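## Task

Place the roll of masking tape inside the pull-out basket of the base cabinet, then slide the basket fully closed. The attempt fails if the robot topples or is left leaning.

## Robot and tools

ROBOT. TidyBot++: a four-caster mobile base (0.54 m long, 0.50 m wide, 0.38 m tall) carrying one seven-joint arm that ends in a right five-finger hand. The shoulder sits 0.12 m ahead of base centre, 0.68 m up. Segments: upper arm 0.42 m, forearm 0.31 m, hand 0.32 m to the hand point. At the start the arm is folded, hand pointing down, sticking out up to 0.15 m past the base front. Cameras: base_camera (fixed, looking forward and down) and wrist_camera (on the little-finger side of the wrist, aimed at the hand point).

FRAMES. Base frame: origin on the floor below base centre, x forward, y left, z up, metres. hand_pose and target use it. Odometry frame: the base frame as it was when the scene began; base_odometry counts wheel turns there (slip counts as travel), heading in rad, positive left. base_tilt is in degrees, forward and right positive.

move. One action per call, built from any of: base, joints, target, plus optional speeds and min_time_s; cameras and blocking are extras. With no action it just reports state and images.
- base: an object of offsets from where the base is now, along its current axes. translate_m (metres, forward +, -2 to 2), strafe_m (metres, left +, -2 to 2), rotate_rad (radians, counter-clockwise from above +, -6.3 to 6.3).
- joints: absolute targets by name. joint_1_rad..joint_7_rad in radians. joint_2_rad -2.249 to 2.249, joint_4_rad -2.579 to 2.579, joint_6_rad -2.099 to 2.099; joints 1, 3, 5, 7 take any angle but go the short way, so turn in steps under half a turn. joint_1_rad positive is clockwise from above (opposite to rotate_rad). Hand keys, all -1 to 1: hand_little, hand_ring, hand_middle, hand_index, hand_thumb_bend (+1 straight/open, -1 curled), hand_thumb_turn (+1 beside palm, -1 opposite fingers), hand_force_limit (stop force while closing, about 0 N at -1 to 10 N at +1, 15 N for thumb), hand_speed (-0.96 to 1; full speed from +0.48). Scene starts with force limit 0 and speed -0.8. Close at -0.94 or slower for a gentle grip.
- target: one list of seven numbers, an absolute hand pose in the base frame: x, y, z in metres, then quaternion qw, qx, qy, qz. Only the hand keys may accompany it in joints. The controller picks the arm angles; after done the hand is usually within 4 cm and 10 degrees. To fix position, add (wanted minus hand_pose) to the last target's xyz. To hold still while loaded, resend hand_target, not hand_pose.
- speeds: top speeds for this action only; translate_m and strafe_m 0.05 to 0.5 m/s (give one of them only when both are used), rotate_rad 0.1 to 1.57 rad/s.
- min_time_s: 0.1 to 8 s, least duration of each arm motion.
- cameras: list from base_camera, wrist_camera, all.
- blocking: true (default) returns when everything rests; false returns within about 0.5 s while motion continues.
An unknown key makes the call invalid; an out-of-range value gets it refused, and a refusal or an uncommanded stop cancels the rest of that reply's motion calls.

wait: seconds 0 to 10, optional cameras; returns early once motions rest. stop: brakes all running motions. zoom_image: camera plus region [x0, y0, x1, y1] in pixels (max 504 each way) of that camera's latest image. show_instructions: shows reference pages. finished_scene: scene = the current scene's number; ends it irreversibly, and the goal must hold without the robot.

RESULTS. move is done or the worst status. base_status, joint_status, hand_status: done, moving, off_target (resting away from target, maybe still pushing), stopped, not_followed (a built-in check withheld the arm targets; 'joint command not followed' or 'pose unreachable' plus a cause), contact_stop, time_out, torque_fault, limit_stop_at_motor_heat. on_its_own lists uncommanded behaviour. hand_stopped_by gives six words for little, ring, middle, index, thumb_bend, thumb_turn: moving, target, force, stalled, fault. The *_load_n values are fingertip forces in N, positive when pushed open; a lost grip shows as loads near zero. motor_effort is percent of max torque with the peak in brackets. ARM HIT means a hard hit on the base or itself. MOTOR HOT appears at 60 °C; at 75 °C the arm goes limp for 30-60 s.

GRASPING. With the thumb turned in front of the palm, the hand wraps objects roughly 0.035-0.065 m thick or handles down to 0.025 m. With the thumb open, four fingers can hook a bar 0.005-0.03 m thick with 0.02 m behind it, useful for pulling or pushing a basket. The hand point is 0.045 m in front of the palm; +z along straight fingers, +y out of the palm. A wrist bracket and last link can collide below the hand.

CAUTIONS. Drive slowly near furniture; a caught arm above about 0.6 m while the base moves can tip the robot, and so can reaching far out or sideways when stretched. The arm does not avoid obstacles and keeps pushing when blocked; a blocked base pushes until timeout. Held loads make the arm sag; do not command a joint to its current reading while loaded. Lower the object gently onto the basket floor, release only once it rests, and close the basket with a steady, moderate push, not a slam. Odometry and hand_pose drift by centimetres; trust images.

Each tool is called after "Request:" in YAML: its name, and indented under it one key for each argument.

Reference images:

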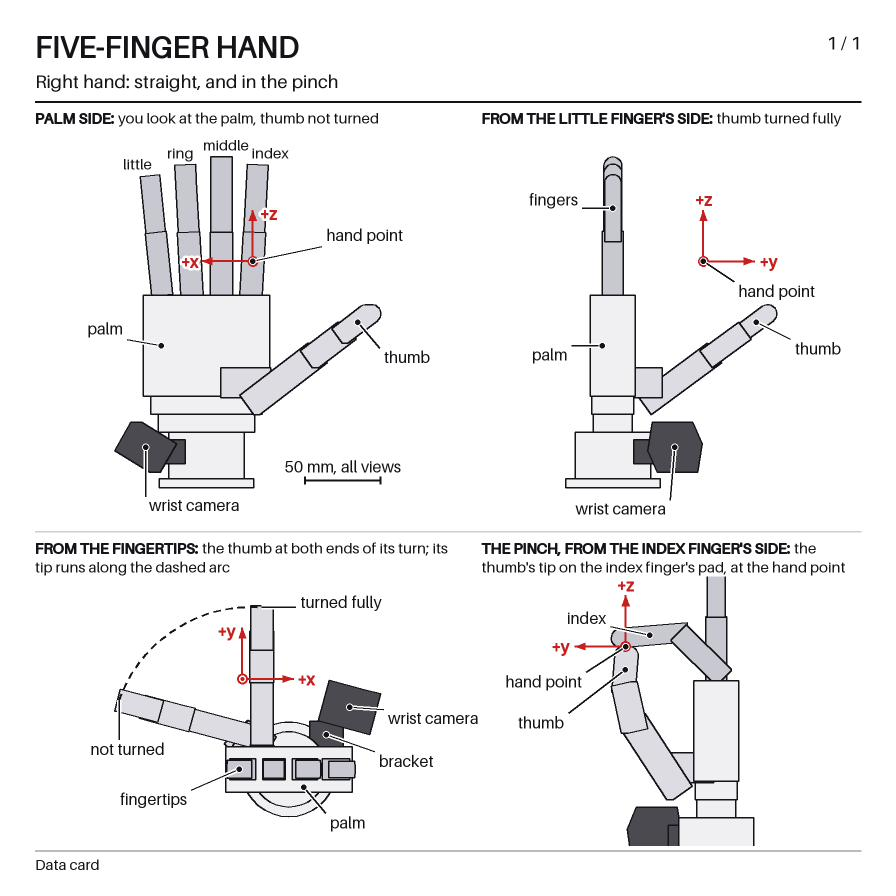

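## Session

Request:
move:

Scene clock: 0.00 s.
Motor temperatures (°C): [34 32 32 36 37 47 40]
base_odometry: x=+0.000 y=+0.000 heading=+0.000
base_tilt: forward=-0.2 right=-0.1
base_status: not commanded
joint_positions: joint_1_rad=+0.044 joint_2_rad=-0.332 joint_3_rad=+3.185 joint_4_rad=-2.535 joint_5_rad=+0.034 joint_6_rad=-0.851 joint_7_rad=+1.589 hand_little=+1.000 hand_ring=+1.000 hand_middle=+1.000 hand_index=+1.000 hand_thumb_turn=+1.000 hand_thumb_bend=+1.000 hand_force_limit=+0.000 hand_speed=-0.800
joint_status: not commanded
hand_stopped_by: target,target,target,target,target,target
little_load_n: 0.0
ring_load_n: 0.0
middle_load_n: 0.0
index_load_n: 0.0
thumb_bend_load_n: -0.5
thumb_turn_load_n: 0.0
motor_effort: joint_1_rad=+0 joint_2_rad=-1 joint_3_rad=+1 joint_4_rad=+10 joint_5_rad=+0 joint_6_rad=+0 joint_7_rad=+0
hand_pose: x=+0.2967 y=+0.0410 z=+0.5750 quat_wxyz=(+0.043, +0.023, +0.999, -0.008) (m; base frame)
hand_target: x=+0.2966 y=+0.0410 z=+0.5750 quat_wxyz=(+0.043, +0.023, +0.999, -0.008) (m; base frame)
hand_status: not commanded
pictures: base_camera, wrist_camera
camera_calibration:
wrist_camera: T_world_to_cam=[[-0.258118, 0.96611, 0.00271339, 0.0268439], [0.796892, 0.211318, 0.565957, -0.568551], [0.546203, 0.148246, -0.82443, 0.4212], [0, 0, 0, 1]] pos_world=[0.229942, 0.0317698, 0.668953]

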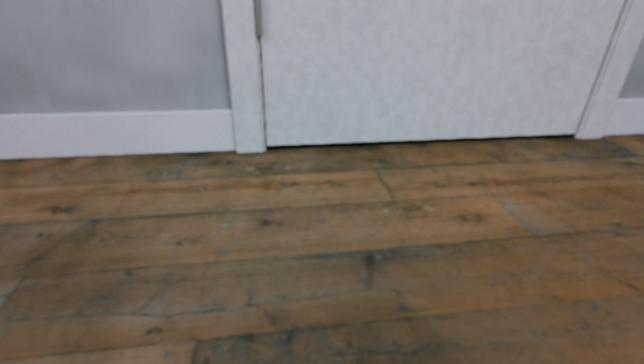

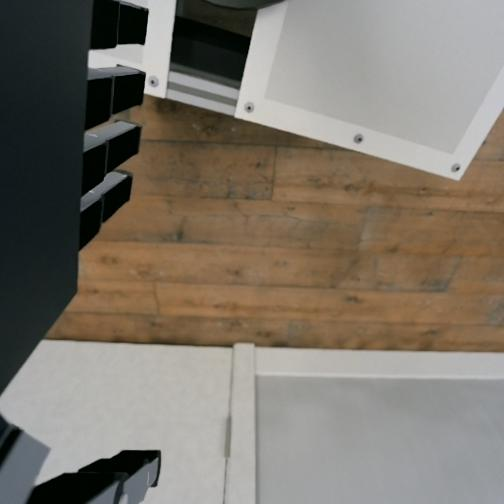

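Request:
move:
  joints: {"joint_1_rad":0,"joint_2_rad":-1.2,"joint_3_rad":3.142,"joint_4_rad":-2.03,"joint_5_rad":0,"joint_6_rad":-0.3,"joint_7_rad":-1.6}
  base: {"rotate_rad":-1.3}
  cameras: ["wrist_camera"]

Scene clock: 12.50 s.
move: done
base_odometry: x=+0.000 y=+0.000 heading=-1.300
base_tilt: forward=-0.3 right=-0.1
base_status: done
joint_positions: joint_1_rad=+0.024 joint_2_rad=-1.176 joint_3_rad=+3.155 joint_4_rad=-2.062 joint_5_rad=+0.034 joint_6_rad=-0.393 joint_7_rad=+4.640 hand_little=+1.000 hand_ring=+1.000 hand_middle=+1.000 hand_index=+1.000 hand_thumb_turn=+1.000 hand_thumb_bend=+1.000 hand_force_limit=+0.000 hand_speed=-0.800
joint_status: all done
hand_stopped_by: target,target,target,target,target,target
little_load_n: 0.0
ring_load_n: 0.0
middle_load_n: 0.0
index_load_n: 0.0
thumb_bend_load_n: 0.0
thumb_turn_load_n: 0.0
motor_effort: joint_1_rad=+0(1) joint_2_rad=+14(16) joint_3_rad=+0(2) joint_4_rad=+14(17) joint_5_rad=+0(2) joint_6_rad=+6(8) joint_7_rad=+1(2)
hand_pose: x=+0.2892 y=-0.0720 z=+1.1026 quat_wxyz=(+0.004, -0.596, +0.031, -0.803) (m; base frame)
hand_target: x=+0.2640 y=-0.0581 z=+1.1544 quat_wxyz=(+0.012, -0.535, +0.008, -0.844) (m; base frame)
hand_status: not commanded
pictures: wrist_camera
camera_calibration:
wrist_camera: T_world_to_cam=[[-0.157048, -0.962323, 0.221968, -0.277151], [-0.242743, -0.180249, -0.953198, 1.11013], [0.957294, -0.203579, -0.205289, 0.0501012], [0, 0, 0, 1]] pos_world=[0.177988, -0.0564101, 1.12998]

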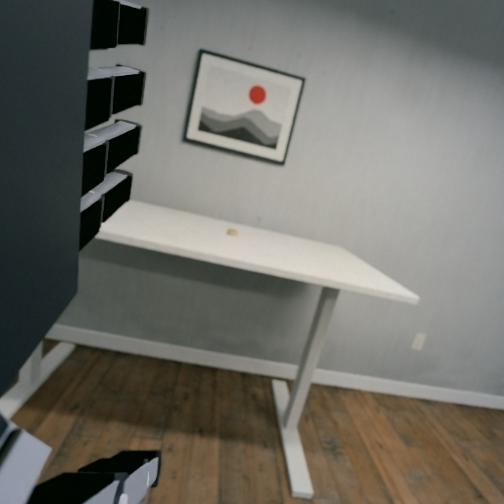

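Request:
zoom_image:
  camera: "wrist_camera"
  region: [180, 200, 290, 270]

Request:
move:
  base: {"rotate_rad":-1.55}
  cameras: ["all"]

Scaled by 4.582.

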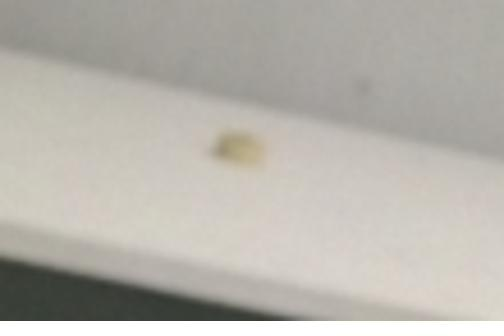

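Scene clock: 33.73 s.
move: done
base_odometry: x=+0.000 y=+0.000 heading=-2.849
base_tilt: forward=-0.3 right=-0.1
base_status: done
joint_positions: joint_1_rad=+0.020 joint_2_rad=-1.176 joint_3_rad=+3.154 joint_4_rad=-2.062 joint_5_rad=+0.034 joint_6_rad=-0.393 joint_7_rad=+4.642 hand_little=+1.000 hand_ring=+1.000 hand_middle=+1.000 hand_index=+1.000 hand_thumb_turn=+1.000 hand_thumb_bend=+1.000 hand_force_limit=+0.000 hand_speed=-0.800
joint_status: not commanded
hand_stopped_by: target,target,target,target,target,target
little_load_n: 0.0
ring_load_n: 0.0
middle_load_n: -0.5
index_load_n: 0.0
thumb_bend_load_n: 0.0
thumb_turn_load_n: 0.0
motor_effort: joint_1_rad=+0(2) joint_2_rad=+14(14) joint_3_rad=+1(2) joint_4_rad=+14(14) joint_5_rad=+1(1) joint_6_rad=+7(7) joint_7_rad=+1(1)
hand_pose: x=+0.2895 y=-0.0706 z=+1.1028 quat_wxyz=(+0.005, -0.596, +0.028, -0.803) (m; base frame)
hand_target: x=+0.2640 y=-0.0581 z=+1.1544 quat_wxyz=(+0.012, -0.535, +0.008, -0.844) (m; base frame)
hand_status: not commanded
pictures: base_camera, wrist_camera
camera_calibration:
wrist_camera: T_world_to_cam=[[-0.153145, -0.962068, 0.225768, -0.281165], [-0.242126, -0.184968, -0.95245, 1.10924], [0.958082, -0.200527, -0.204615, 0.0493988], [0, 0, 0, 1]] pos_world=[0.178188, -0.0554205, 1.13008]

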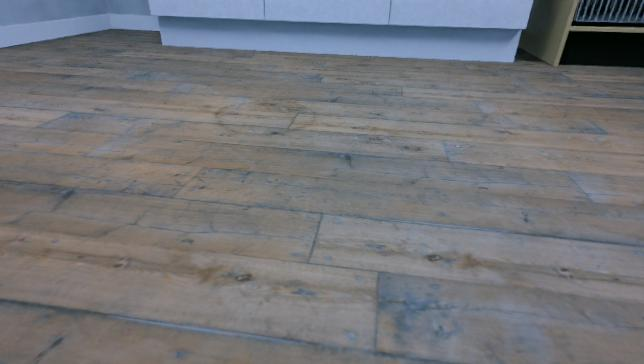

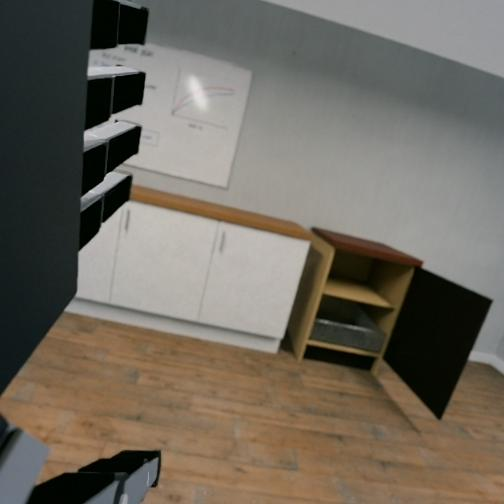

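Request:
move:
  base: {"rotate_rad":-0.044}
  speeds: {"rotate_rad":0.5}

Request:
move:
  base: {"translate_m":1.01,"strafe_m":-1.08}
  speeds: {"translate_m":0.45}
  joints: {"joint_1_rad":0.02,"joint_2_rad":1.621,"joint_3_rad":3.142,"joint_4_rad":-1.87,"joint_5_rad":0,"joint_6_rad":1.951,"joint_7_rad":-3.11}
  min_time_s: 4
  cameras: ["all"]

Scene clock: 56.07 s.
move: done
base_odometry: x=+0.000 y=+0.000 heading=-2.893
base_tilt: forward=-0.3 right=-0.1
base_status: done
joint_positions: joint_1_rad=+0.019 joint_2_rad=-1.176 joint_3_rad=+3.153 joint_4_rad=-2.062 joint_5_rad=+0.034 joint_6_rad=-0.393 joint_7_rad=+4.643 hand_little=+1.000 hand_ring=+1.000 hand_middle=+1.000 hand_index=+1.000 hand_thumb_turn=+1.000 hand_thumb_bend=+1.000 hand_force_limit=+0.000 hand_speed=-0.800
joint_status: not commanded
hand_stopped_by: target,target,target,target,target,target
little_load_n: 0.0
ring_load_n: 0.0
middle_load_n: 0.0
index_load_n: 0.0
thumb_bend_load_n: 0.0
thumb_turn_load_n: 0.0
motor_effort: joint_1_rad=+1(1) joint_2_rad=+14(14) joint_3_rad=+0(1) joint_4_rad=+14(14) joint_5_rad=+0(1) joint_6_rad=+7(7) joint_7_rad=+1(1)
hand_pose: x=+0.2896 y=-0.0702 z=+1.1028 quat_wxyz=(+0.005, -0.596, +0.028, -0.803) (m; base frame)
hand_target: x=+0.2640 y=-0.0581 z=+1.1544 quat_wxyz=(+0.012, -0.535, +0.008, -0.844) (m; base frame)
hand_status: not commanded
pictures: none

Scene clock: 60.70 s.
move: done
base_odometry: x=-1.245 y=+0.799 heading=-2.893
base_tilt: forward=-0.2 right=-0.1
base_status: done
joint_positions: joint_1_rad=+0.019 joint_2_rad=+1.574 joint_3_rad=+3.147 joint_4_rad=-1.891 joint_5_rad=+0.034 joint_6_rad=+1.856 joint_7_rad=+3.215 hand_little=+1.000 hand_ring=+1.000 hand_middle=+1.000 hand_index=+1.000 hand_thumb_turn=+1.000 hand_thumb_bend=+1.000 hand_force_limit=+0.000 hand_speed=-0.800
joint_status: all done
hand_stopped_by: target,target,target,target,target,target
little_load_n: 0.0
ring_load_n: 0.0
middle_load_n: 0.0
index_load_n: 0.0
thumb_bend_load_n: 0.0
thumb_turn_load_n: -0.5
motor_effort: joint_1_rad=+1(2) joint_2_rad=-30(34) joint_3_rad=-2(3) joint_4_rad=+0(17) joint_5_rad=+0(2) joint_6_rad=+7(8) joint_7_rad=+0(2)
hand_pose: x=+0.7591 y=+0.0250 z=+0.3084 quat_wxyz=(+0.477, -0.529, +0.488, -0.504) (m; base frame)
hand_target: x=+0.7559 y=+0.0174 z=+0.3141 quat_wxyz=(+0.494, -0.495, +0.489, -0.521) (m; base frame)
hand_status: not commanded
pictures: base_camera, wrist_camera
camera_calibration:
wrist_camera: T_world_to_cam=[[-0.0726904, -0.364999, -0.928166, 0.341972], [-0.520748, 0.807591, -0.276801, 0.462438], [0.85061, 0.46322, -0.248777, -0.465337], [0, 0, 0, 1]] pos_world=[0.661493, -0.0330881, 0.329644]

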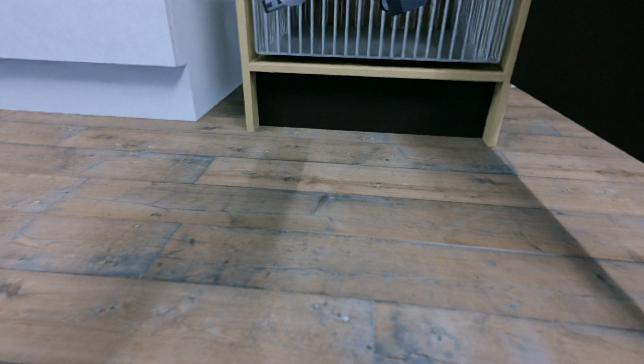

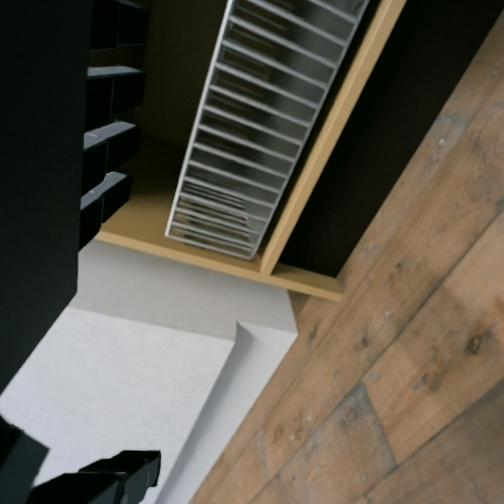

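Request:
move:
  base: {"rotate_rad":-0.036}
  speeds: {"rotate_rad":0.3}

Request:
move:
  base: {"translate_m":0.26}
  speeds: {"translate_m":0.3}
  cameras: ["all"]

Scene clock: 73.57 s.
move: done
base_odometry: x=-1.245 y=+0.799 heading=-2.929
base_tilt: forward=-0.2 right=-0.1
base_status: done
joint_positions: joint_1_rad=+0.025 joint_2_rad=+1.574 joint_3_rad=+3.146 joint_4_rad=-1.891 joint_5_rad=+0.034 joint_6_rad=+1.858 joint_7_rad=+3.214 hand_little=+1.000 hand_ring=+1.000 hand_middle=+1.000 hand_index=+1.000 hand_thumb_turn=+1.000 hand_thumb_bend=+1.000 hand_force_limit=+0.000 hand_speed=-0.800
joint_status: not commanded
hand_stopped_by: target,target,target,target,target,target
little_load_n: 0.0
ring_load_n: 0.0
middle_load_n: 0.0
index_load_n: 0.0
thumb_bend_load_n: 0.0
thumb_turn_load_n: 0.0
motor_effort: joint_1_rad=+0(4) joint_2_rad=-30(30) joint_3_rad=-2(3) joint_4_rad=+0(0) joint_5_rad=+0(1) joint_6_rad=+7(7) joint_7_rad=+0(0)
hand_pose: x=+0.7594 y=+0.0214 z=+0.3089 quat_wxyz=(+0.477, -0.527, +0.490, -0.505) (m; base frame)
hand_target: x=+0.7559 y=+0.0174 z=+0.3141 quat_wxyz=(+0.494, -0.495, +0.489, -0.521) (m; base frame)
hand_status: not commanded
pictures: none

Scene clock: 75.40 s.
move: done
base_odometry: x=-1.499 y=+0.744 heading=-2.930
base_tilt: forward=-0.2 right=-0.1
base_status: done
joint_positions: joint_1_rad=+0.025 joint_2_rad=+1.577 joint_3_rad=+3.146 joint_4_rad=-1.887 joint_5_rad=+0.034 joint_6_rad=+1.860 joint_7_rad=+3.214 hand_little=+1.000 hand_ring=+1.000 hand_middle=+1.000 hand_index=+1.000 hand_thumb_turn=+1.000 hand_thumb_bend=+1.000 hand_force_limit=+0.000 hand_speed=-0.800
joint_status: not commanded
hand_stopped_by: target,target,target,target,target,target
little_load_n: 0.0
ring_load_n: 0.0
middle_load_n: 0.0
index_load_n: 0.0
thumb_bend_load_n: 0.0
thumb_turn_load_n: 0.0
motor_effort: joint_1_rad=+0(3) joint_2_rad=-30(31) joint_3_rad=-2(3) joint_4_rad=+0(1) joint_5_rad=+1(1) joint_6_rad=+7(7) joint_7_rad=+0(0)
hand_pose: x=+0.7596 y=+0.0215 z=+0.3082 quat_wxyz=(+0.477, -0.526, +0.489, -0.506) (m; base frame)
hand_target: x=+0.7559 y=+0.0174 z=+0.3141 quat_wxyz=(+0.494, -0.495, +0.489, -0.521) (m; base frame)
hand_status: not commanded
pictures: base_camera, wrist_camera
camera_calibration:
wrist_camera: T_world_to_cam=[[-0.0711855, -0.362879, -0.929113, 0.339623], [-0.514643, 0.811281, -0.277428, 0.46097], [0.854444, 0.458413, -0.244505, -0.468252], [0, 0, 0, 1]] pos_world=[0.661506, -0.0360817, 0.328944]

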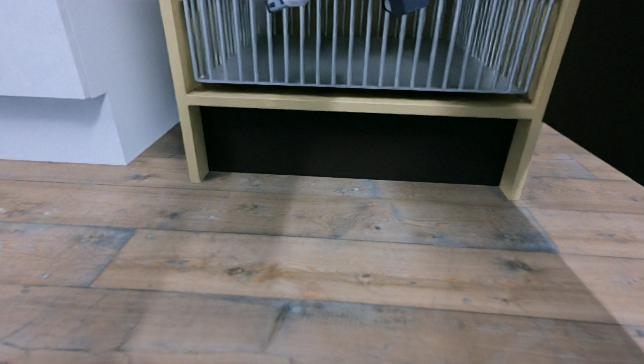

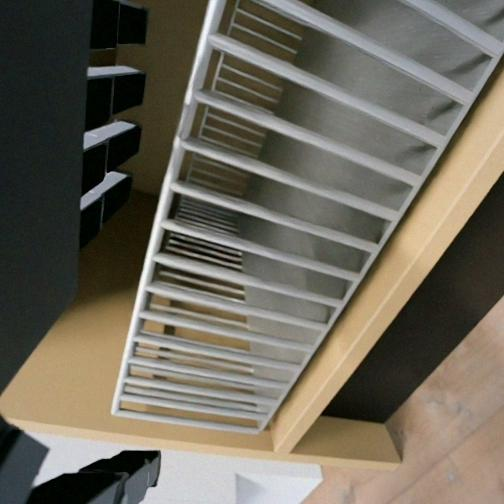

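Request:
move:
  base: {"translate_m":0.078}
  speeds: {"translate_m":0.15}
  cameras: ["wrist_camera"]

Request:
move:
  joints: {"hand_index":-0.2,"hand_middle":-0.2,"hand_ring":-0.2,"hand_little":-0.2,"hand_speed":-0.7,"hand_force_limit":0}
  cameras: ["wrist_camera"]

Scene clock: 86.20 s.
move: done
base_odometry: x=-1.575 y=+0.728 heading=-2.930
base_tilt: forward=-0.2 right=-0.1
base_status: done
joint_positions: joint_1_rad=+0.025 joint_2_rad=+1.579 joint_3_rad=+3.146 joint_4_rad=-1.886 joint_5_rad=+0.034 joint_6_rad=+1.861 joint_7_rad=+3.214 hand_little=+1.000 hand_ring=+1.000 hand_middle=+1.000 hand_index=+1.000 hand_thumb_turn=+1.000 hand_thumb_bend=+1.000 hand_force_limit=+0.000 hand_speed=-0.800
joint_status: not commanded
hand_stopped_by: target,target,target,target,target,target
little_load_n: 0.0
ring_load_n: 0.0
middle_load_n: 0.0
index_load_n: 0.0
thumb_bend_load_n: 0.0
thumb_turn_load_n: -0.5
motor_effort: joint_1_rad=+0(1) joint_2_rad=-30(31) joint_3_rad=-1(2) joint_4_rad=+0(1) joint_5_rad=+0(1) joint_6_rad=+7(7) joint_7_rad=+0(0)
hand_pose: x=+0.7596 y=+0.0215 z=+0.3077 quat_wxyz=(+0.477, -0.526, +0.489, -0.506) (m; base frame)
hand_target: x=+0.7559 y=+0.0174 z=+0.3141 quat_wxyz=(+0.494, -0.495, +0.489, -0.521) (m; base frame)
hand_status: not commanded
pictures: wrist_camera
camera_calibration:
wrist_camera: T_world_to_cam=[[-0.0708965, -0.362821, -0.929158, 0.338976], [-0.514534, 0.81131, -0.277544, 0.460747], [0.854534, 0.458406, -0.244203, -0.468447], [0, 0, 0, 1]] pos_world=[0.661406, -0.0360816, 0.328444]

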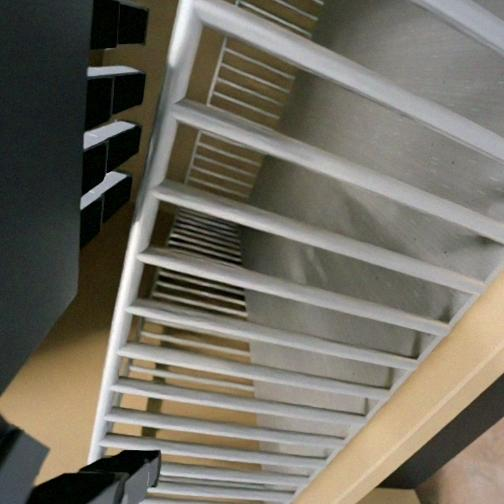

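Scene clock: 88.17 s.
move: done
base_odometry: x=-1.575 y=+0.728 heading=-2.930
base_tilt: forward=-0.2 right=-0.1
base_status: not commanded
joint_positions: joint_1_rad=+0.025 joint_2_rad=+1.579 joint_3_rad=+3.146 joint_4_rad=-1.877 joint_5_rad=+0.034 joint_6_rad=+1.866 joint_7_rad=+3.213 hand_little=-0.200 hand_ring=-0.200 hand_middle=-0.187 hand_index=-0.187 hand_thumb_turn=+1.000 hand_thumb_bend=+1.000 hand_force_limit=+0.000 hand_speed=-0.700
joint_status: all done
hand_stopped_by: target,target,force,force,target,target
little_load_n: 0.0
ring_load_n: 1.5
middle_load_n: 0.0
index_load_n: 0.0
thumb_bend_load_n: 0.0
thumb_turn_load_n: 0.0
motor_effort: joint_1_rad=+1(1) joint_2_rad=-30(32) joint_3_rad=-2(2) joint_4_rad=-1(4) joint_5_rad=+0(1) joint_6_rad=+7(10) joint_7_rad=+0(1)
hand_pose: x=+0.7632 y=+0.0214 z=+0.3114 quat_wxyz=(+0.481, -0.523, +0.486, -0.509) (m; base frame)
hand_target: x=+0.7559 y=+0.0174 z=+0.3141 quat_wxyz=(+0.494, -0.495, +0.489, -0.521) (m; base frame)
hand_status: not commanded
pictures: wrist_camera
camera_calibration:
wrist_camera: T_world_to_cam=[[-0.0573856, -0.362511, -0.930211, 0.332719], [-0.510479, 0.811388, -0.284713, 0.46281], [0.857973, 0.458515, -0.231616, -0.477242], [0, 0, 0, 1]] pos_world=[0.664809, -0.0360816, 0.33073]

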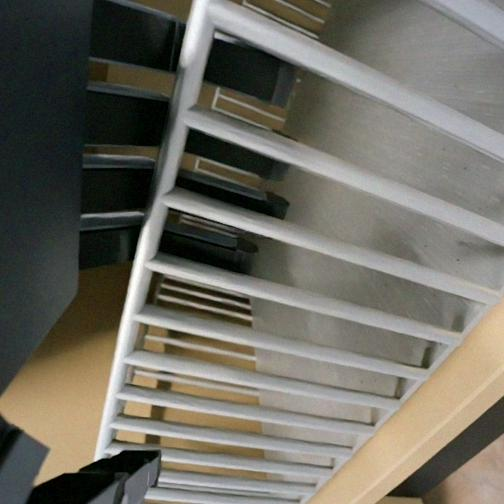

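Request:
move:
  base: {"translate_m":-0.4}
  speeds: {"translate_m":0.12}
  cameras: ["base_camera"]

Request:
move:
  joints: {"hand_index":1,"hand_middle":1,"hand_ring":1,"hand_little":1,"hand_speed":-0.4}

Request:
move:
  base: {"translate_m":-0.15}
  speeds: {"translate_m":0.3}
  cameras: ["all"]

Scene clock: 99.40 s.
move: done
base_odometry: x=-1.184 y=+0.812 heading=-2.930
base_tilt: forward=-0.2 right=-0.1
base_status: done
joint_positions: joint_1_rad=+0.025 joint_2_rad=+1.583 joint_3_rad=+3.146 joint_4_rad=-1.864 joint_5_rad=+0.034 joint_6_rad=+1.873 joint_7_rad=+3.211 hand_little=-0.200 hand_ring=-0.200 hand_middle=-0.187 hand_index=-0.187 hand_thumb_turn=+1.000 hand_thumb_bend=+1.000 hand_force_limit=+0.000 hand_speed=-0.700
joint_status: not commanded
hand_stopped_by: target,target,force,force,target,target
little_load_n: 0.0
ring_load_n: 0.0
middle_load_n: 0.0
index_load_n: 0.0
thumb_bend_load_n: 0.0
thumb_turn_load_n: 0.0
motor_effort: joint_1_rad=+1(3) joint_2_rad=-30(31) joint_3_rad=-2(3) joint_4_rad=+0(5) joint_5_rad=+1(3) joint_6_rad=+7(12) joint_7_rad=+0(1)
hand_pose: x=+0.7669 y=+0.0215 z=+0.3138 quat_wxyz=(+0.485, -0.518, +0.483, -0.513) (m; base frame)
hand_target: x=+0.7559 y=+0.0174 z=+0.3141 quat_wxyz=(+0.494, -0.495, +0.489, -0.521) (m; base frame)
hand_status: not commanded
pictures: base_camera

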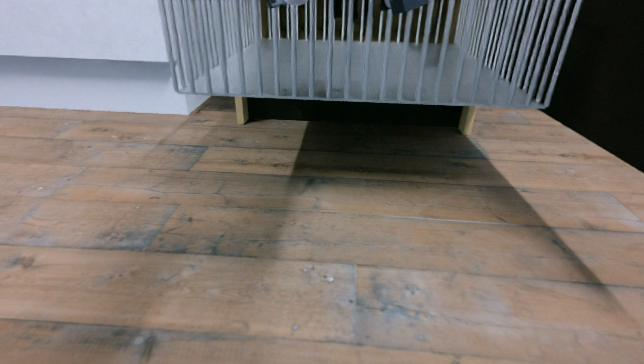

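Scene clock: 100.60 s.
move: done
base_odometry: x=-1.184 y=+0.812 heading=-2.930
base_tilt: forward=-0.2 right=-0.1
base_status: not commanded
joint_positions: joint_1_rad=+0.025 joint_2_rad=+1.583 joint_3_rad=+3.146 joint_4_rad=-1.864 joint_5_rad=+0.034 joint_6_rad=+1.873 joint_7_rad=+3.211 hand_little=+1.000 hand_ring=+1.000 hand_middle=+1.000 hand_index=+1.000 hand_thumb_turn=+1.000 hand_thumb_bend=+1.000 hand_force_limit=+0.000 hand_speed=-0.400
joint_status: all done
hand_stopped_by: target,target,target,target,target,target
little_load_n: 0.0
ring_load_n: 0.0
middle_load_n: 0.0
index_load_n: 0.0
thumb_bend_load_n: 0.0
thumb_turn_load_n: -0.5
motor_effort: joint_1_rad=+1(1) joint_2_rad=-30(30) joint_3_rad=-1(2) joint_4_rad=+0(0) joint_5_rad=+0(1) joint_6_rad=+7(7) joint_7_rad=+0(0)
hand_pose: x=+0.7669 y=+0.0215 z=+0.3138 quat_wxyz=(+0.485, -0.518, +0.483, -0.513) (m; base frame)
hand_target: x=+0.7559 y=+0.0174 z=+0.3141 quat_wxyz=(+0.494, -0.495, +0.489, -0.521) (m; base frame)
hand_status: not commanded
pictures: none

Scene clock: 102.07 s.
move: done
base_odometry: x=-1.038 y=+0.844 heading=-2.930
base_tilt: forward=-0.2 right=-0.1
base_status: done
joint_positions: joint_1_rad=+0.025 joint_2_rad=+1.584 joint_3_rad=+3.146 joint_4_rad=-1.864 joint_5_rad=+0.034 joint_6_rad=+1.873 joint_7_rad=+3.211 hand_little=+1.000 hand_ring=+1.000 hand_middle=+1.000 hand_index=+1.000 hand_thumb_turn=+1.000 hand_thumb_bend=+1.000 hand_force_limit=+0.000 hand_speed=-0.400
joint_status: not commanded
hand_stopped_by: target,target,target,target,target,target
little_load_n: 0.0
ring_load_n: 0.0
middle_load_n: 0.0
index_load_n: 0.0
thumb_bend_load_n: 0.0
thumb_turn_load_n: 0.0
motor_effort: joint_1_rad=+0(2) joint_2_rad=-30(31) joint_3_rad=-2(3) joint_4_rad=+0(1) joint_5_rad=+1(1) joint_6_rad=+7(7) joint_7_rad=+0(1)
hand_pose: x=+0.7665 y=+0.0215 z=+0.3131 quat_wxyz=(+0.485, -0.519, +0.483, -0.513) (m; base frame)
hand_target: x=+0.7559 y=+0.0174 z=+0.3141 quat_wxyz=(+0.494, -0.495, +0.489, -0.521) (m; base frame)
hand_status: not commanded
pictures: base_camera, wrist_camera
camera_calibration:
wrist_camera: T_world_to_cam=[[-0.0444143, -0.360463, -0.931716, 0.324886], [-0.506432, 0.812043, -0.290022, 0.463446], [0.861135, 0.458969, -0.218616, -0.486193], [0, 0, 0, 1]] pos_world=[0.667811, -0.0360812, 0.330821]

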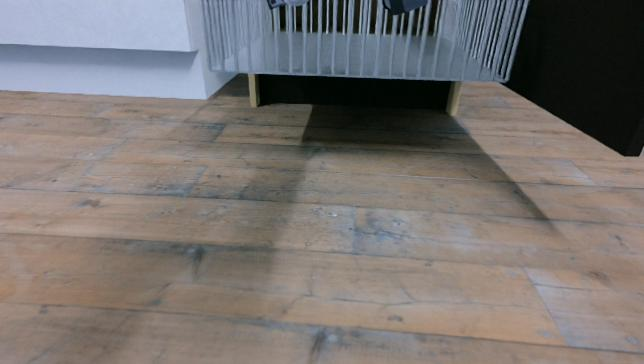

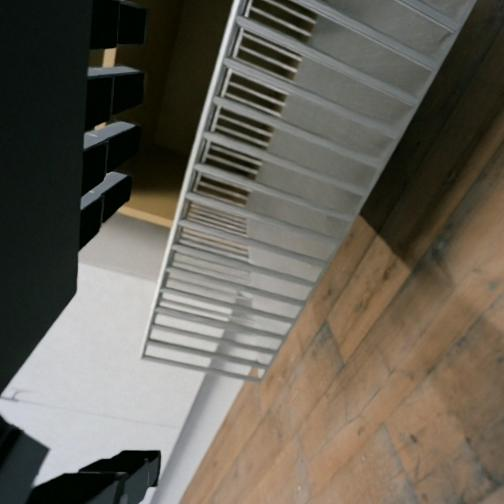

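Request:
move:
  base: {"rotate_rad":1.57}
  joints: {"joint_1_rad":0,"joint_2_rad":-1.2,"joint_3_rad":3.142,"joint_4_rad":-2.03,"joint_5_rad":0,"joint_6_rad":-0.5,"joint_7_rad":-1.6,"hand_thumb_turn":-1,"hand_speed":0.2}
  min_time_s: 3

Request:
move:
  base: {"translate_m":1.57,"strafe_m":0.69}
  cameras: ["all"]

Scene clock: 175.77 s.
move: done
base_odometry: x=-1.038 y=+0.844 heading=-1.360
base_tilt: forward=-0.3 right=-0.1
base_status: done
joint_positions: joint_1_rad=-0.003 joint_2_rad=-1.172 joint_3_rad=+3.137 joint_4_rad=-2.001 joint_5_rad=+0.034 joint_6_rad=-0.409 joint_7_rad=+4.642 hand_little=+1.000 hand_ring=+1.000 hand_middle=+1.000 hand_index=+1.000 hand_thumb_turn=-1.000 hand_thumb_bend=+1.000 hand_force_limit=+0.000 hand_speed=+0.200
joint_status: all done
hand_stopped_by: target,target,target,target,target,target
little_load_n: 0.0
ring_load_n: 0.0
middle_load_n: 0.0
index_load_n: 0.0
thumb_bend_load_n: 0.0
thumb_turn_load_n: 0.5
motor_effort: joint_1_rad=+0(6) joint_2_rad=+15(34) joint_3_rad=+1(4) joint_4_rad=+14(16) joint_5_rad=+0(2) joint_6_rad=+6(9) joint_7_rad=+1(2)
hand_pose: x=+0.2776 y=-0.0591 z=+1.1315 quat_wxyz=(+0.013, -0.580, +0.014, -0.815) (m; base frame)
hand_target: x=+0.2794 y=-0.0581 z=+1.0916 quat_wxyz=(+0.012, -0.617, +0.009, -0.787) (m; base frame)
hand_status: not commanded
pictures: none

Scene clock: 180.00 s.
move: done
base_odometry: x=-0.034 y=-0.547 heading=-1.359
base_tilt: forward=-0.3 right=-0.1
base_status: done
joint_positions: joint_1_rad=-0.003 joint_2_rad=-1.177 joint_3_rad=+3.137 joint_4_rad=-2.007 joint_5_rad=+0.034 joint_6_rad=-0.412 joint_7_rad=+4.642 hand_little=+1.000 hand_ring=+1.000 hand_middle=+1.000 hand_index=+1.000 hand_thumb_turn=-1.000 hand_thumb_bend=+1.000 hand_force_limit=+0.000 hand_speed=+0.200
joint_status: not commanded
hand_stopped_by: target,target,target,target,target,target
little_load_n: 0.0
ring_load_n: 0.0
middle_load_n: 0.0
index_load_n: 0.0
thumb_bend_load_n: 0.0
thumb_turn_load_n: 0.0
motor_effort: joint_1_rad=+1(2) joint_2_rad=+15(17) joint_3_rad=+0(2) joint_4_rad=+13(14) joint_5_rad=+0(1) joint_6_rad=+6(7) joint_7_rad=+0(1)
hand_pose: x=+0.2772 y=-0.0592 z=+1.1282 quat_wxyz=(+0.013, -0.581, +0.013, -0.813) (m; base frame)
hand_target: x=+0.2794 y=-0.0581 z=+1.0916 quat_wxyz=(+0.012, -0.617, +0.009, -0.787) (m; base frame)
hand_status: not commanded
pictures: base_camera, wrist_camera
camera_calibration:
wrist_camera: T_world_to_cam=[[-0.133474, -0.962725, 0.235258, -0.293982], [-0.201577, -0.206047, -0.957555, 1.12594], [0.970336, -0.175231, -0.166561, 0.0237582], [0, 0, 0, 1]] pos_world=[0.164671, -0.046864, 1.15127]

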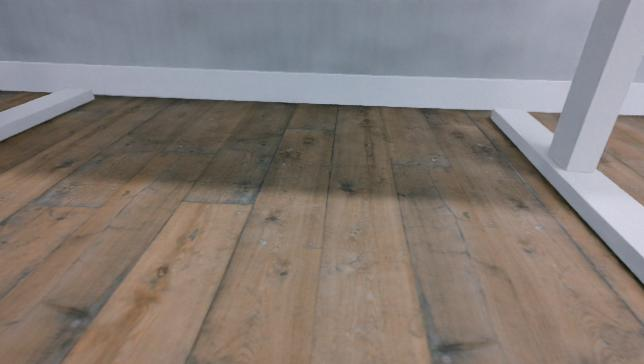

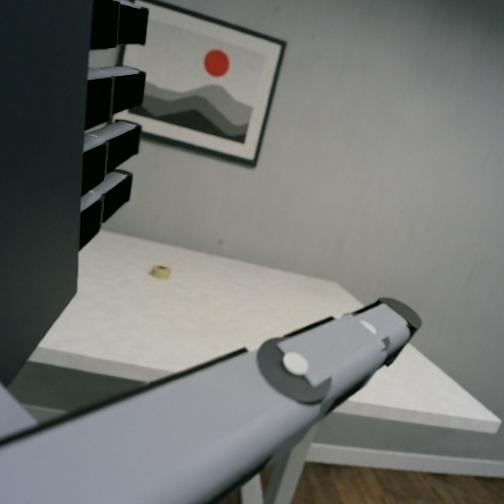

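Request:
zoom_image:
  camera: "wrist_camera"
  region: [120, 240, 200, 300]

Scaled by 6.300.

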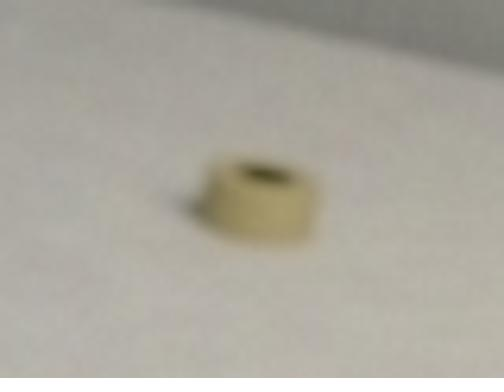

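Request:
move:
  base: {"translate_m":0.16}
  speeds: {"translate_m":0.1}
  joints: {"joint_1_rad":0.02,"joint_2_rad":0.283,"joint_3_rad":3.142,"joint_4_rad":-0.765,"joint_5_rad":0,"joint_6_rad":-1.395,"joint_7_rad":-3.1}
  min_time_s: 3
  cameras: ["wrist_camera"]

Scene clock: 211.63 s.
move: done
base_odometry: x=-0.001 y=-0.704 heading=-1.359
base_tilt: forward=-0.2 right=-0.1
base_status: done
joint_positions: joint_1_rad=-0.003 joint_2_rad=+0.256 joint_3_rad=+3.137 joint_4_rad=-0.804 joint_5_rad=+0.034 joint_6_rad=-1.308 joint_7_rad=+3.225 hand_little=+1.000 hand_ring=+1.000 hand_middle=+1.000 hand_index=+1.000 hand_thumb_turn=-1.000 hand_thumb_bend=+1.000 hand_force_limit=+0.000 hand_speed=+0.200
joint_status: all done
hand_stopped_by: target,target,target,target,target,target
little_load_n: 0.0
ring_load_n: 0.0
middle_load_n: 0.0
index_load_n: 0.0
thumb_bend_load_n: 0.0
thumb_turn_load_n: 0.0
motor_effort: joint_1_rad=+0(1) joint_2_rad=-22(24) joint_3_rad=+0(2) joint_4_rad=+14(15) joint_5_rad=+0(1) joint_6_rad=+5(8) joint_7_rad=+0(2)
hand_pose: x=+0.6802 y=+0.0200 z=+0.9678 quat_wxyz=(+0.244, -0.683, +0.626, -0.288) (m; base frame)
hand_target: x=+0.6695 y=+0.0185 z=+0.9567 quat_wxyz=(+0.234, -0.671, +0.657, -0.249) (m; base frame)
hand_status: not commanded
pictures: wrist_camera
camera_calibration:
wrist_camera: T_world_to_cam=[[-0.694709, -0.39051, -0.604053, 1.05644], [-0.562496, 0.818356, 0.117862, 0.254054], [0.448304, 0.421658, -0.78818, 0.564681], [0, 0, 0, 1]] pos_world=[0.623677, -0.0334562, 1.05328]

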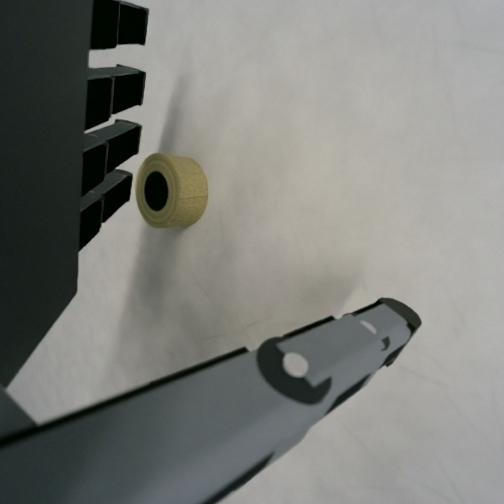

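Request:
move:
  joints: {"joint_1_rad":0.02,"joint_2_rad":0.25,"joint_3_rad":3.142,"joint_4_rad":-0.922,"joint_5_rad":0,"joint_6_rad":-1.174,"joint_7_rad":-3.1}
  base: {"translate_m":0.05,"strafe_m":0.035}
  speeds: {"translate_m":0.08}
  min_time_s: 1.5
  cameras: ["wrist_camera"]

Scene clock: 248.63 s.
move: done
base_odometry: x=+0.044 y=-0.745 heading=-1.359
base_tilt: forward=-0.3 right=-0.1
base_status: done
joint_positions: joint_1_rad=+0.002 joint_2_rad=+0.256 joint_3_rad=+3.137 joint_4_rad=-0.895 joint_5_rad=+0.034 joint_6_rad=-1.260 joint_7_rad=+3.224 hand_little=+1.000 hand_ring=+1.000 hand_middle=+1.000 hand_index=+1.000 hand_thumb_turn=-1.000 hand_thumb_bend=+1.000 hand_force_limit=+0.000 hand_speed=+0.200
joint_status: all done
hand_stopped_by: target,target,target,target,target,target
little_load_n: 0.0
ring_load_n: 0.0
middle_load_n: 0.0
index_load_n: 0.0
thumb_bend_load_n: 0.0
thumb_turn_load_n: 0.0
motor_effort: joint_1_rad=+0(2) joint_2_rad=-22(25) joint_3_rad=+0(1) joint_4_rad=+14(15) joint_5_rad=+0(1) joint_6_rad=+4(6) joint_7_rad=+0(2)
hand_pose: x=+0.6812 y=+0.0173 z=+0.9349 quat_wxyz=(+0.230, -0.687, +0.632, -0.274) (m; base frame)
hand_target: x=+0.7004 y=+0.0178 z=+0.9423 quat_wxyz=(+0.265, -0.659, +0.645, -0.282) (m; base frame)
hand_status: not commanded
pictures: wrist_camera
camera_calibration:
wrist_camera: T_world_to_cam=[[-0.721772, -0.387159, -0.573719, 1.02618], [-0.553055, 0.820998, 0.141746, 0.231931], [0.416144, 0.419606, -0.806694, 0.578717], [0, 0, 0, 1]] pos_world=[0.628109, -0.0359523, 1.02271]

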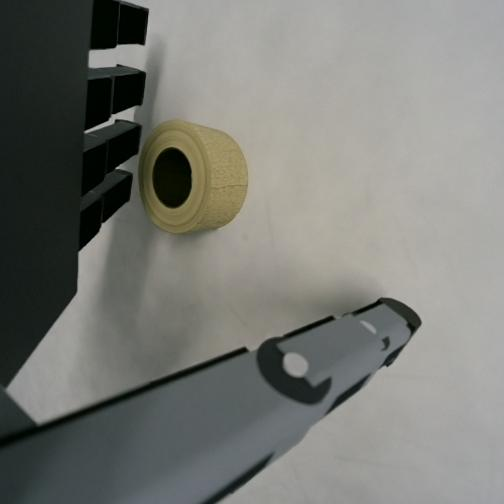

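Request:
move:
  joints: {"joint_1_rad":0.02,"joint_2_rad":0.147,"joint_3_rad":3.142,"joint_4_rad":-1.078,"joint_5_rad":0,"joint_6_rad":-0.981,"joint_7_rad":-3.1}
  min_time_s: 1.5

Scene clock: 272.53 s.
move: done
base_odometry: x=+0.044 y=-0.745 heading=-1.359
base_tilt: forward=-0.2 right=-0.1
base_status: not commanded
joint_positions: joint_1_rad=+0.002 joint_2_rad=+0.179 joint_3_rad=+3.137 joint_4_rad=-1.050 joint_5_rad=+0.034 joint_6_rad=-1.072 joint_7_rad=+3.224 hand_little=+1.000 hand_ring=+1.000 hand_middle=+1.000 hand_index=+1.000 hand_thumb_turn=-1.000 hand_thumb_bend=+1.000 hand_force_limit=+0.000 hand_speed=+0.200
joint_status: all done
hand_stopped_by: target,target,target,target,target,target
little_load_n: 0.0
ring_load_n: 0.0
middle_load_n: 0.0
index_load_n: 0.0
thumb_bend_load_n: 0.0
thumb_turn_load_n: 0.0
motor_effort: joint_1_rad=+1(1) joint_2_rad=-20(23) joint_3_rad=-1(2) joint_4_rad=+15(16) joint_5_rad=+0(1) joint_6_rad=+4(5) joint_7_rad=+0(2)
hand_pose: x=+0.6886 y=+0.0179 z=+0.9393 quat_wxyz=(+0.265, -0.673, +0.616, -0.311) (m; base frame)
hand_target: x=+0.6997 y=+0.0178 z=+0.9640 quat_wxyz=(+0.309, -0.638, +0.624, -0.329) (m; base frame)
hand_status: not commanded
pictures: none

Request:
move:
  base: {"translate_m":0.044}
  speeds: {"translate_m":0.08}
  cameras: ["wrist_camera"]

Scene clock: 280.83 s.
move: done
base_odometry: x=+0.053 y=-0.788 heading=-1.359
base_tilt: forward=-0.2 right=-0.1
base_status: done
joint_positions: joint_1_rad=+0.002 joint_2_rad=+0.170 joint_3_rad=+3.137 joint_4_rad=-1.051 joint_5_rad=+0.034 joint_6_rad=-1.068 joint_7_rad=+3.224 hand_little=+1.000 hand_ring=+1.000 hand_middle=+1.000 hand_index=+1.000 hand_thumb_turn=-1.000 hand_thumb_bend=+1.000 hand_force_limit=+0.000 hand_speed=+0.200
joint_status: not commanded
hand_stopped_by: target,target,target,target,target,target
little_load_n: 0.0
ring_load_n: 0.0
middle_load_n: 0.0
index_load_n: 0.0
thumb_bend_load_n: 0.0
thumb_turn_load_n: 0.0
motor_effort: joint_1_rad=+0(2) joint_2_rad=-20(23) joint_3_rad=+0(2) joint_4_rad=+15(15) joint_5_rad=+0(1) joint_6_rad=+5(5) joint_7_rad=+0(0)
hand_pose: x=+0.6872 y=+0.0177 z=+0.9449 quat_wxyz=(+0.268, -0.671, +0.615, -0.315) (m; base frame)
hand_target: x=+0.6997 y=+0.0178 z=+0.9640 quat_wxyz=(+0.309, -0.638, +0.624, -0.329) (m; base frame)
hand_status: not commanded
pictures: wrist_camera
camera_calibration:
wrist_camera: T_world_to_cam=[[-0.644133, -0.392641, -0.656449, 1.06129], [-0.570787, 0.818042, 0.0707837, 0.312759], [0.50921, 0.420287, -0.751042, 0.467564], [0, 0, 0, 1]] pos_world=[0.62404, -0.0356559, 1.0257]

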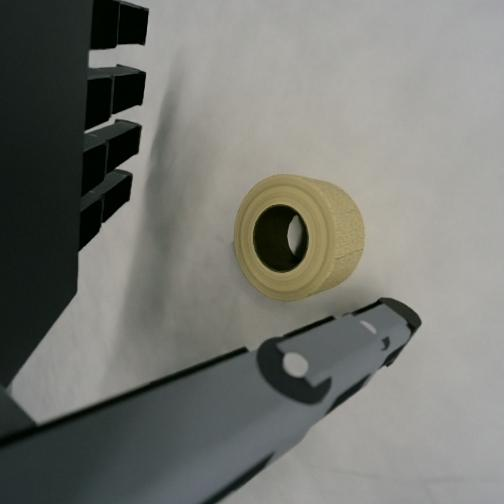

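Request:
move:
  joints: {"joint_1_rad":0.02,"joint_2_rad":0.125,"joint_3_rad":3.142,"joint_4_rad":-1.162,"joint_5_rad":0,"joint_6_rad":-0.905,"joint_7_rad":-3.1,"hand_speed":-0.9,"hand_force_limit":-0.5}
  base: {"translate_m":-0.006}
  speeds: {"translate_m":0.05}
  min_time_s: 1.5
  cameras: ["wrist_camera"]

Scene clock: 296.70 s.
move: done
base_odometry: x=+0.052 y=-0.783 heading=-1.359
base_tilt: forward=-0.2 right=-0.1
base_status: done
joint_positions: joint_1_rad=+0.002 joint_2_rad=+0.156 joint_3_rad=+3.137 joint_4_rad=-1.131 joint_5_rad=+0.034 joint_6_rad=-0.994 joint_7_rad=+3.224 hand_little=+1.000 hand_ring=+1.000 hand_middle=+1.000 hand_index=+1.000 hand_thumb_turn=-1.000 hand_thumb_bend=+1.000 hand_force_limit=-0.500 hand_speed=-0.900
joint_status: all done
hand_stopped_by: target,target,target,target,target,target
little_load_n: 0.0
ring_load_n: 0.0
middle_load_n: 0.0
index_load_n: 0.0
thumb_bend_load_n: 0.0
thumb_turn_load_n: 0.0
motor_effort: joint_1_rad=+0(2) joint_2_rad=-19(24) joint_3_rad=+1(2) joint_4_rad=+15(16) joint_5_rad=+0(1) joint_6_rad=+5(6) joint_7_rad=+0(2)
hand_pose: x=+0.6896 y=+0.0180 z=+0.9275 quat_wxyz=(+0.271, -0.671, +0.613, -0.318) (m; base frame)
hand_target: x=+0.6999 y=+0.0178 z=+0.9499 quat_wxyz=(+0.313, -0.636, +0.622, -0.333) (m; base frame)
hand_status: not commanded
pictures: wrist_camera
camera_calibration:
wrist_camera: T_world_to_cam=[[-0.63841, -0.394576, -0.660865, 1.0518], [-0.573119, 0.816813, 0.0659594, 0.321192], [0.513777, 0.420864, -0.747601, 0.446743], [0, 0, 0, 1]] pos_world=[0.626033, -0.0353576, 1.0079]

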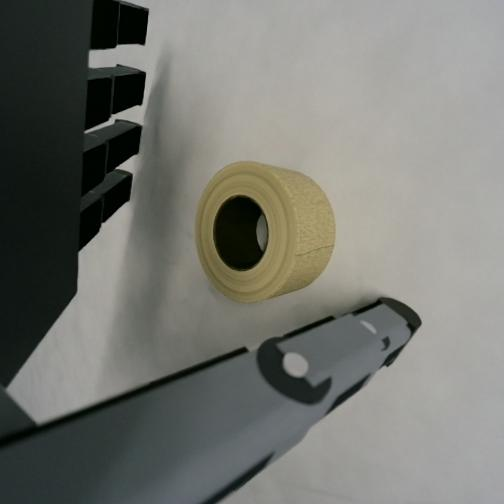

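Request:
move:
  joints: {"joint_1_rad":0.02,"joint_2_rad":0.125,"joint_3_rad":3.142,"joint_4_rad":-1.06,"joint_5_rad":0,"joint_6_rad":-0.985,"joint_7_rad":-3.1}
  base: {"translate_m":-0.008,"strafe_m":-0.006}
  speeds: {"translate_m":0.05}
  min_time_s: 1.5
  cameras: ["wrist_camera"]

Scene clock: 326.10 s.
move: done
base_odometry: x=+0.045 y=-0.776 heading=-1.359
base_tilt: forward=-0.2 right=-0.1
base_status: done
joint_positions: joint_1_rad=+0.004 joint_2_rad=+0.150 joint_3_rad=+3.138 joint_4_rad=-1.098 joint_5_rad=+0.034 joint_6_rad=-0.993 joint_7_rad=+3.224 hand_little=+1.000 hand_ring=+1.000 hand_middle=+1.000 hand_index=+1.000 hand_thumb_turn=-1.000 hand_thumb_bend=+1.000 hand_force_limit=-0.500 hand_speed=-0.900
joint_status: all done
hand_stopped_by: target,target,target,target,target,target
little_load_n: 0.0
ring_load_n: 0.0
middle_load_n: 0.0
index_load_n: 0.0
thumb_bend_load_n: 0.0
thumb_turn_load_n: 0.0
motor_effort: joint_1_rad=+0(1) joint_2_rad=-20(22) joint_3_rad=+0(2) joint_4_rad=+15(16) joint_5_rad=+0(1) joint_6_rad=+5(6) joint_7_rad=+0(1)
hand_pose: x=+0.6938 y=+0.0164 z=+0.9478 quat_wxyz=(+0.283, -0.663, +0.609, -0.331) (m; base frame)
hand_target: x=+0.6945 y=+0.0179 z=+0.9852 quat_wxyz=(+0.320, -0.632, +0.619, -0.340) (m; base frame)
hand_status: not commanded
pictures: wrist_camera
camera_calibration:
wrist_camera: T_world_to_cam=[[-0.612695, -0.392703, -0.685849, 1.07302], [-0.572879, 0.818505, 0.0431158, 0.3451], [0.544439, 0.419325, -0.726465, 0.419167], [0, 0, 0, 1]] pos_world=[0.626924, -0.036855, 1.02556]

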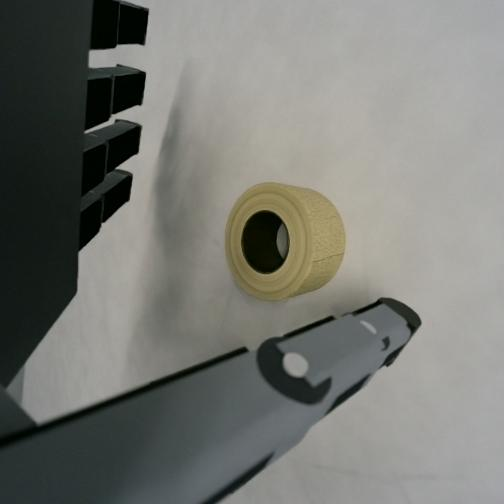

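Request:
move:
  joints: {"joint_4_rad":-1.147}
  min_time_s: 1
  cameras: ["wrist_camera"]

Scene clock: 341.00 s.
move: done
base_odometry: x=+0.045 y=-0.776 heading=-1.359
base_tilt: forward=-0.2 right=-0.1
base_status: not commanded
joint_positions: joint_1_rad=+0.004 joint_2_rad=+0.150 joint_3_rad=+3.138 joint_4_rad=-1.122 joint_5_rad=+0.034 joint_6_rad=-0.993 joint_7_rad=+3.224 hand_little=+1.000 hand_ring=+1.000 hand_middle=+1.000 hand_index=+1.000 hand_thumb_turn=-1.000 hand_thumb_bend=+1.000 hand_force_limit=-0.500 hand_speed=-0.900
joint_status: all done
hand_stopped_by: target,target,target,target,target,target
little_load_n: 0.0
ring_load_n: 0.0
middle_load_n: 0.0
index_load_n: 0.0
thumb_bend_load_n: 0.0
thumb_turn_load_n: 0.0
motor_effort: joint_1_rad=+0(1) joint_2_rad=-20(20) joint_3_rad=-1(1) joint_4_rad=+15(16) joint_5_rad=+0(1) joint_6_rad=+5(6) joint_7_rad=+0(1)
hand_pose: x=+0.6902 y=+0.0164 z=+0.9359 quat_wxyz=(+0.275, -0.667, +0.612, -0.324) (m; base frame)
hand_target: x=+0.6826 y=+0.0182 z=+0.9402 quat_wxyz=(+0.293, -0.646, +0.632, -0.312) (m; base frame)
hand_status: not commanded
pictures: wrist_camera
camera_calibration:
wrist_camera: T_world_to_cam=[[-0.628408, -0.392695, -0.671486, 1.06011], [-0.571775, 0.818467, 0.0564423, 0.330295], [0.527424, 0.419408, -0.738864, 0.435903], [0, 0, 0, 1]] pos_world=[0.625132, -0.0368551, 1.01528]

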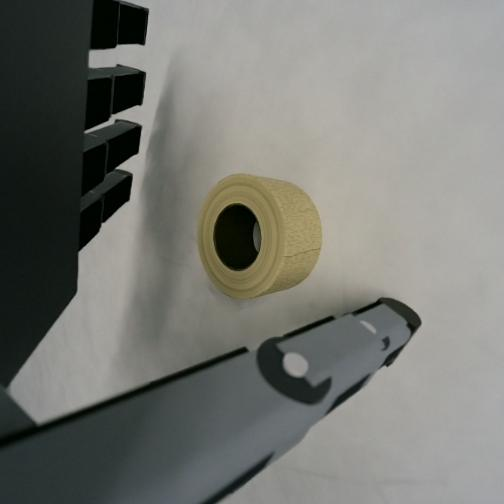

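Request:
move:
  joints: {"hand_index":-0.3,"hand_middle":-0.3,"hand_thumb_bend":0.2,"hand_speed":-0.93,"hand_force_limit":-0.4}
  cameras: ["wrist_camera"]

Scene clock: 353.43 s.
move: off_target
base_odometry: x=+0.045 y=-0.776 heading=-1.359
base_tilt: forward=-0.2 right=-0.1
base_status: not commanded
joint_positions: joint_1_rad=+0.004 joint_2_rad=+0.146 joint_3_rad=+3.138 joint_4_rad=-1.122 joint_5_rad=+0.034 joint_6_rad=-0.993 joint_7_rad=+3.223 hand_little=+1.000 hand_ring=+1.000 hand_middle=+0.142 hand_index=+0.116 hand_thumb_turn=-1.000 hand_thumb_bend=+0.554 hand_force_limit=-0.400 hand_speed=-0.930
joint_status: hand_middle off_target (ended at +0.142, target -0.300); hand_index off_target (ended at +0.116, target -0.300); hand_thumb_bend off_target (ended at +0.554, target +0.200); the others done
hand_stopped_by: target,target,force,force,force,target
little_load_n: 0.0
ring_load_n: -0.5
middle_load_n: 2.0
index_load_n: 3.5
thumb_bend_load_n: 6.0
thumb_turn_load_n: 0.0
motor_effort: joint_1_rad=+0(1) joint_2_rad=-20(20) joint_3_rad=+0(1) joint_4_rad=+15(16) joint_5_rad=+0(1) joint_6_rad=+5(5) joint_7_rad=+0(1)
hand_pose: x=+0.6891 y=+0.0165 z=+0.9382 quat_wxyz=(+0.277, -0.666, +0.611, -0.325) (m; base frame)
hand_target: x=+0.6826 y=+0.0182 z=+0.9402 quat_wxyz=(+0.293, -0.646, +0.632, -0.312) (m; base frame)
hand_status: not commanded
pictures: wrist_camera
camera_calibration:
wrist_camera: T_world_to_cam=[[-0.6259, -0.392426, -0.673982, 1.0616], [-0.571801, 0.818588, 0.0543861, 0.331411], [0.530371, 0.419423, -0.736744, 0.43408], [0, 0, 0, 1]] pos_world=[0.623731, -0.0367549, 1.01728]

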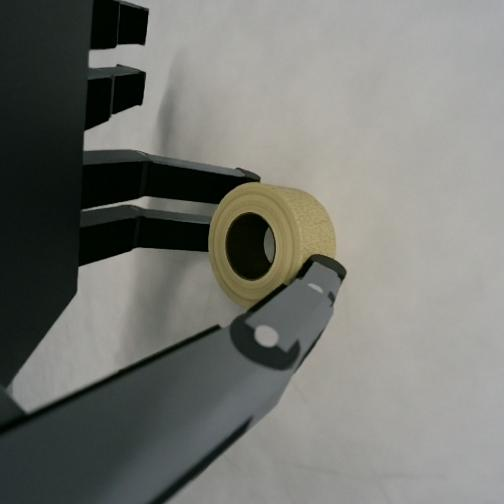

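Request:
move:
  joints: {"hand_index":-0.35,"hand_middle":-0.35,"hand_thumb_bend":0.1,"hand_speed":-0.94,"hand_force_limit":0.05}

Request:
move:
  joints: {"joint_1_rad":0.02,"joint_2_rad":0.125,"joint_3_rad":3.142,"joint_4_rad":-0.95,"joint_5_rad":0,"joint_6_rad":-1.05,"joint_7_rad":-3.1}
  min_time_s: 2
  cameras: ["wrist_camera"]

Scene clock: 360.83 s.
move: off_target
base_odometry: x=+0.045 y=-0.776 heading=-1.359
base_tilt: forward=-0.2 right=-0.1
base_status: not commanded
joint_positions: joint_1_rad=+0.004 joint_2_rad=+0.146 joint_3_rad=+3.138 joint_4_rad=-1.122 joint_5_rad=+0.034 joint_6_rad=-0.993 joint_7_rad=+3.223 hand_little=+1.000 hand_ring=+1.000 hand_middle=+0.121 hand_index=+0.101 hand_thumb_turn=-1.000 hand_thumb_bend=+0.554 hand_force_limit=+0.050 hand_speed=-0.940
joint_status: hand_middle off_target (ended at +0.121, target -0.350); hand_index off_target (ended at +0.101, target -0.350); hand_thumb_bend off_target (ended at +0.554, target +0.100); the others done
hand_stopped_by: target,target,force,force,force,target
little_load_n: 0.0
ring_load_n: 0.0
middle_load_n: 6.0
index_load_n: 4.5
thumb_bend_load_n: 11.0
thumb_turn_load_n: 0.5
motor_effort: joint_1_rad=+0(1) joint_2_rad=-20(20) joint_3_rad=+0(1) joint_4_rad=+15(16) joint_5_rad=+0(0) joint_6_rad=+5(5) joint_7_rad=+0(0)
hand_pose: x=+0.6891 y=+0.0165 z=+0.9382 quat_wxyz=(+0.277, -0.666, +0.611, -0.325) (m; base frame)
hand_target: x=+0.6826 y=+0.0182 z=+0.9402 quat_wxyz=(+0.293, -0.646, +0.632, -0.312) (m; base frame)
hand_status: not commanded
pictures: none

Scene clock: 363.13 s.
move: done
base_odometry: x=+0.045 y=-0.776 heading=-1.359
base_tilt: forward=-0.2 right=-0.1
base_status: not commanded
joint_positions: joint_1_rad=+0.004 joint_2_rad=+0.146 joint_3_rad=+3.138 joint_4_rad=-0.989 joint_5_rad=+0.034 joint_6_rad=-0.993 joint_7_rad=+3.223 hand_little=+1.000 hand_ring=+1.000 hand_middle=+0.121 hand_index=+0.101 hand_thumb_turn=-1.000 hand_thumb_bend=+0.554 hand_force_limit=+0.050 hand_speed=-0.940
joint_status: all done
hand_stopped_by: target,target,force,force,force,target
little_load_n: 0.0
ring_load_n: 0.0
middle_load_n: 6.0
index_load_n: 5.0
thumb_bend_load_n: 11.0
thumb_turn_load_n: 0.5
motor_effort: joint_1_rad=+1(2) joint_2_rad=-20(21) joint_3_rad=+0(2) joint_4_rad=+15(17) joint_5_rad=+0(1) joint_6_rad=+6(6) joint_7_rad=+0(2)
hand_pose: x=+0.7058 y=+0.0164 z=+1.0072 quat_wxyz=(+0.317, -0.643, +0.592, -0.369) (m; base frame)
hand_target: x=+0.6900 y=+0.0180 z=+1.0271 quat_wxyz=(+0.333, -0.624, +0.611, -0.355) (m; base frame)
hand_status: not commanded
pictures: wrist_camera
camera_calibration:
wrist_camera: T_world_to_cam=[[-0.530913, -0.392416, -0.751093, 1.12909], [-0.573892, 0.818634, -0.0220457, 0.415743], [0.623522, 0.419342, -0.659828, 0.332873], [0, 0, 0, 1]] pos_world=[0.630489, -0.0368549, 1.07686]

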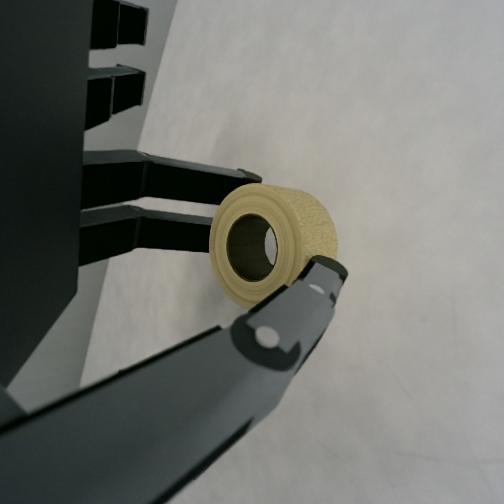

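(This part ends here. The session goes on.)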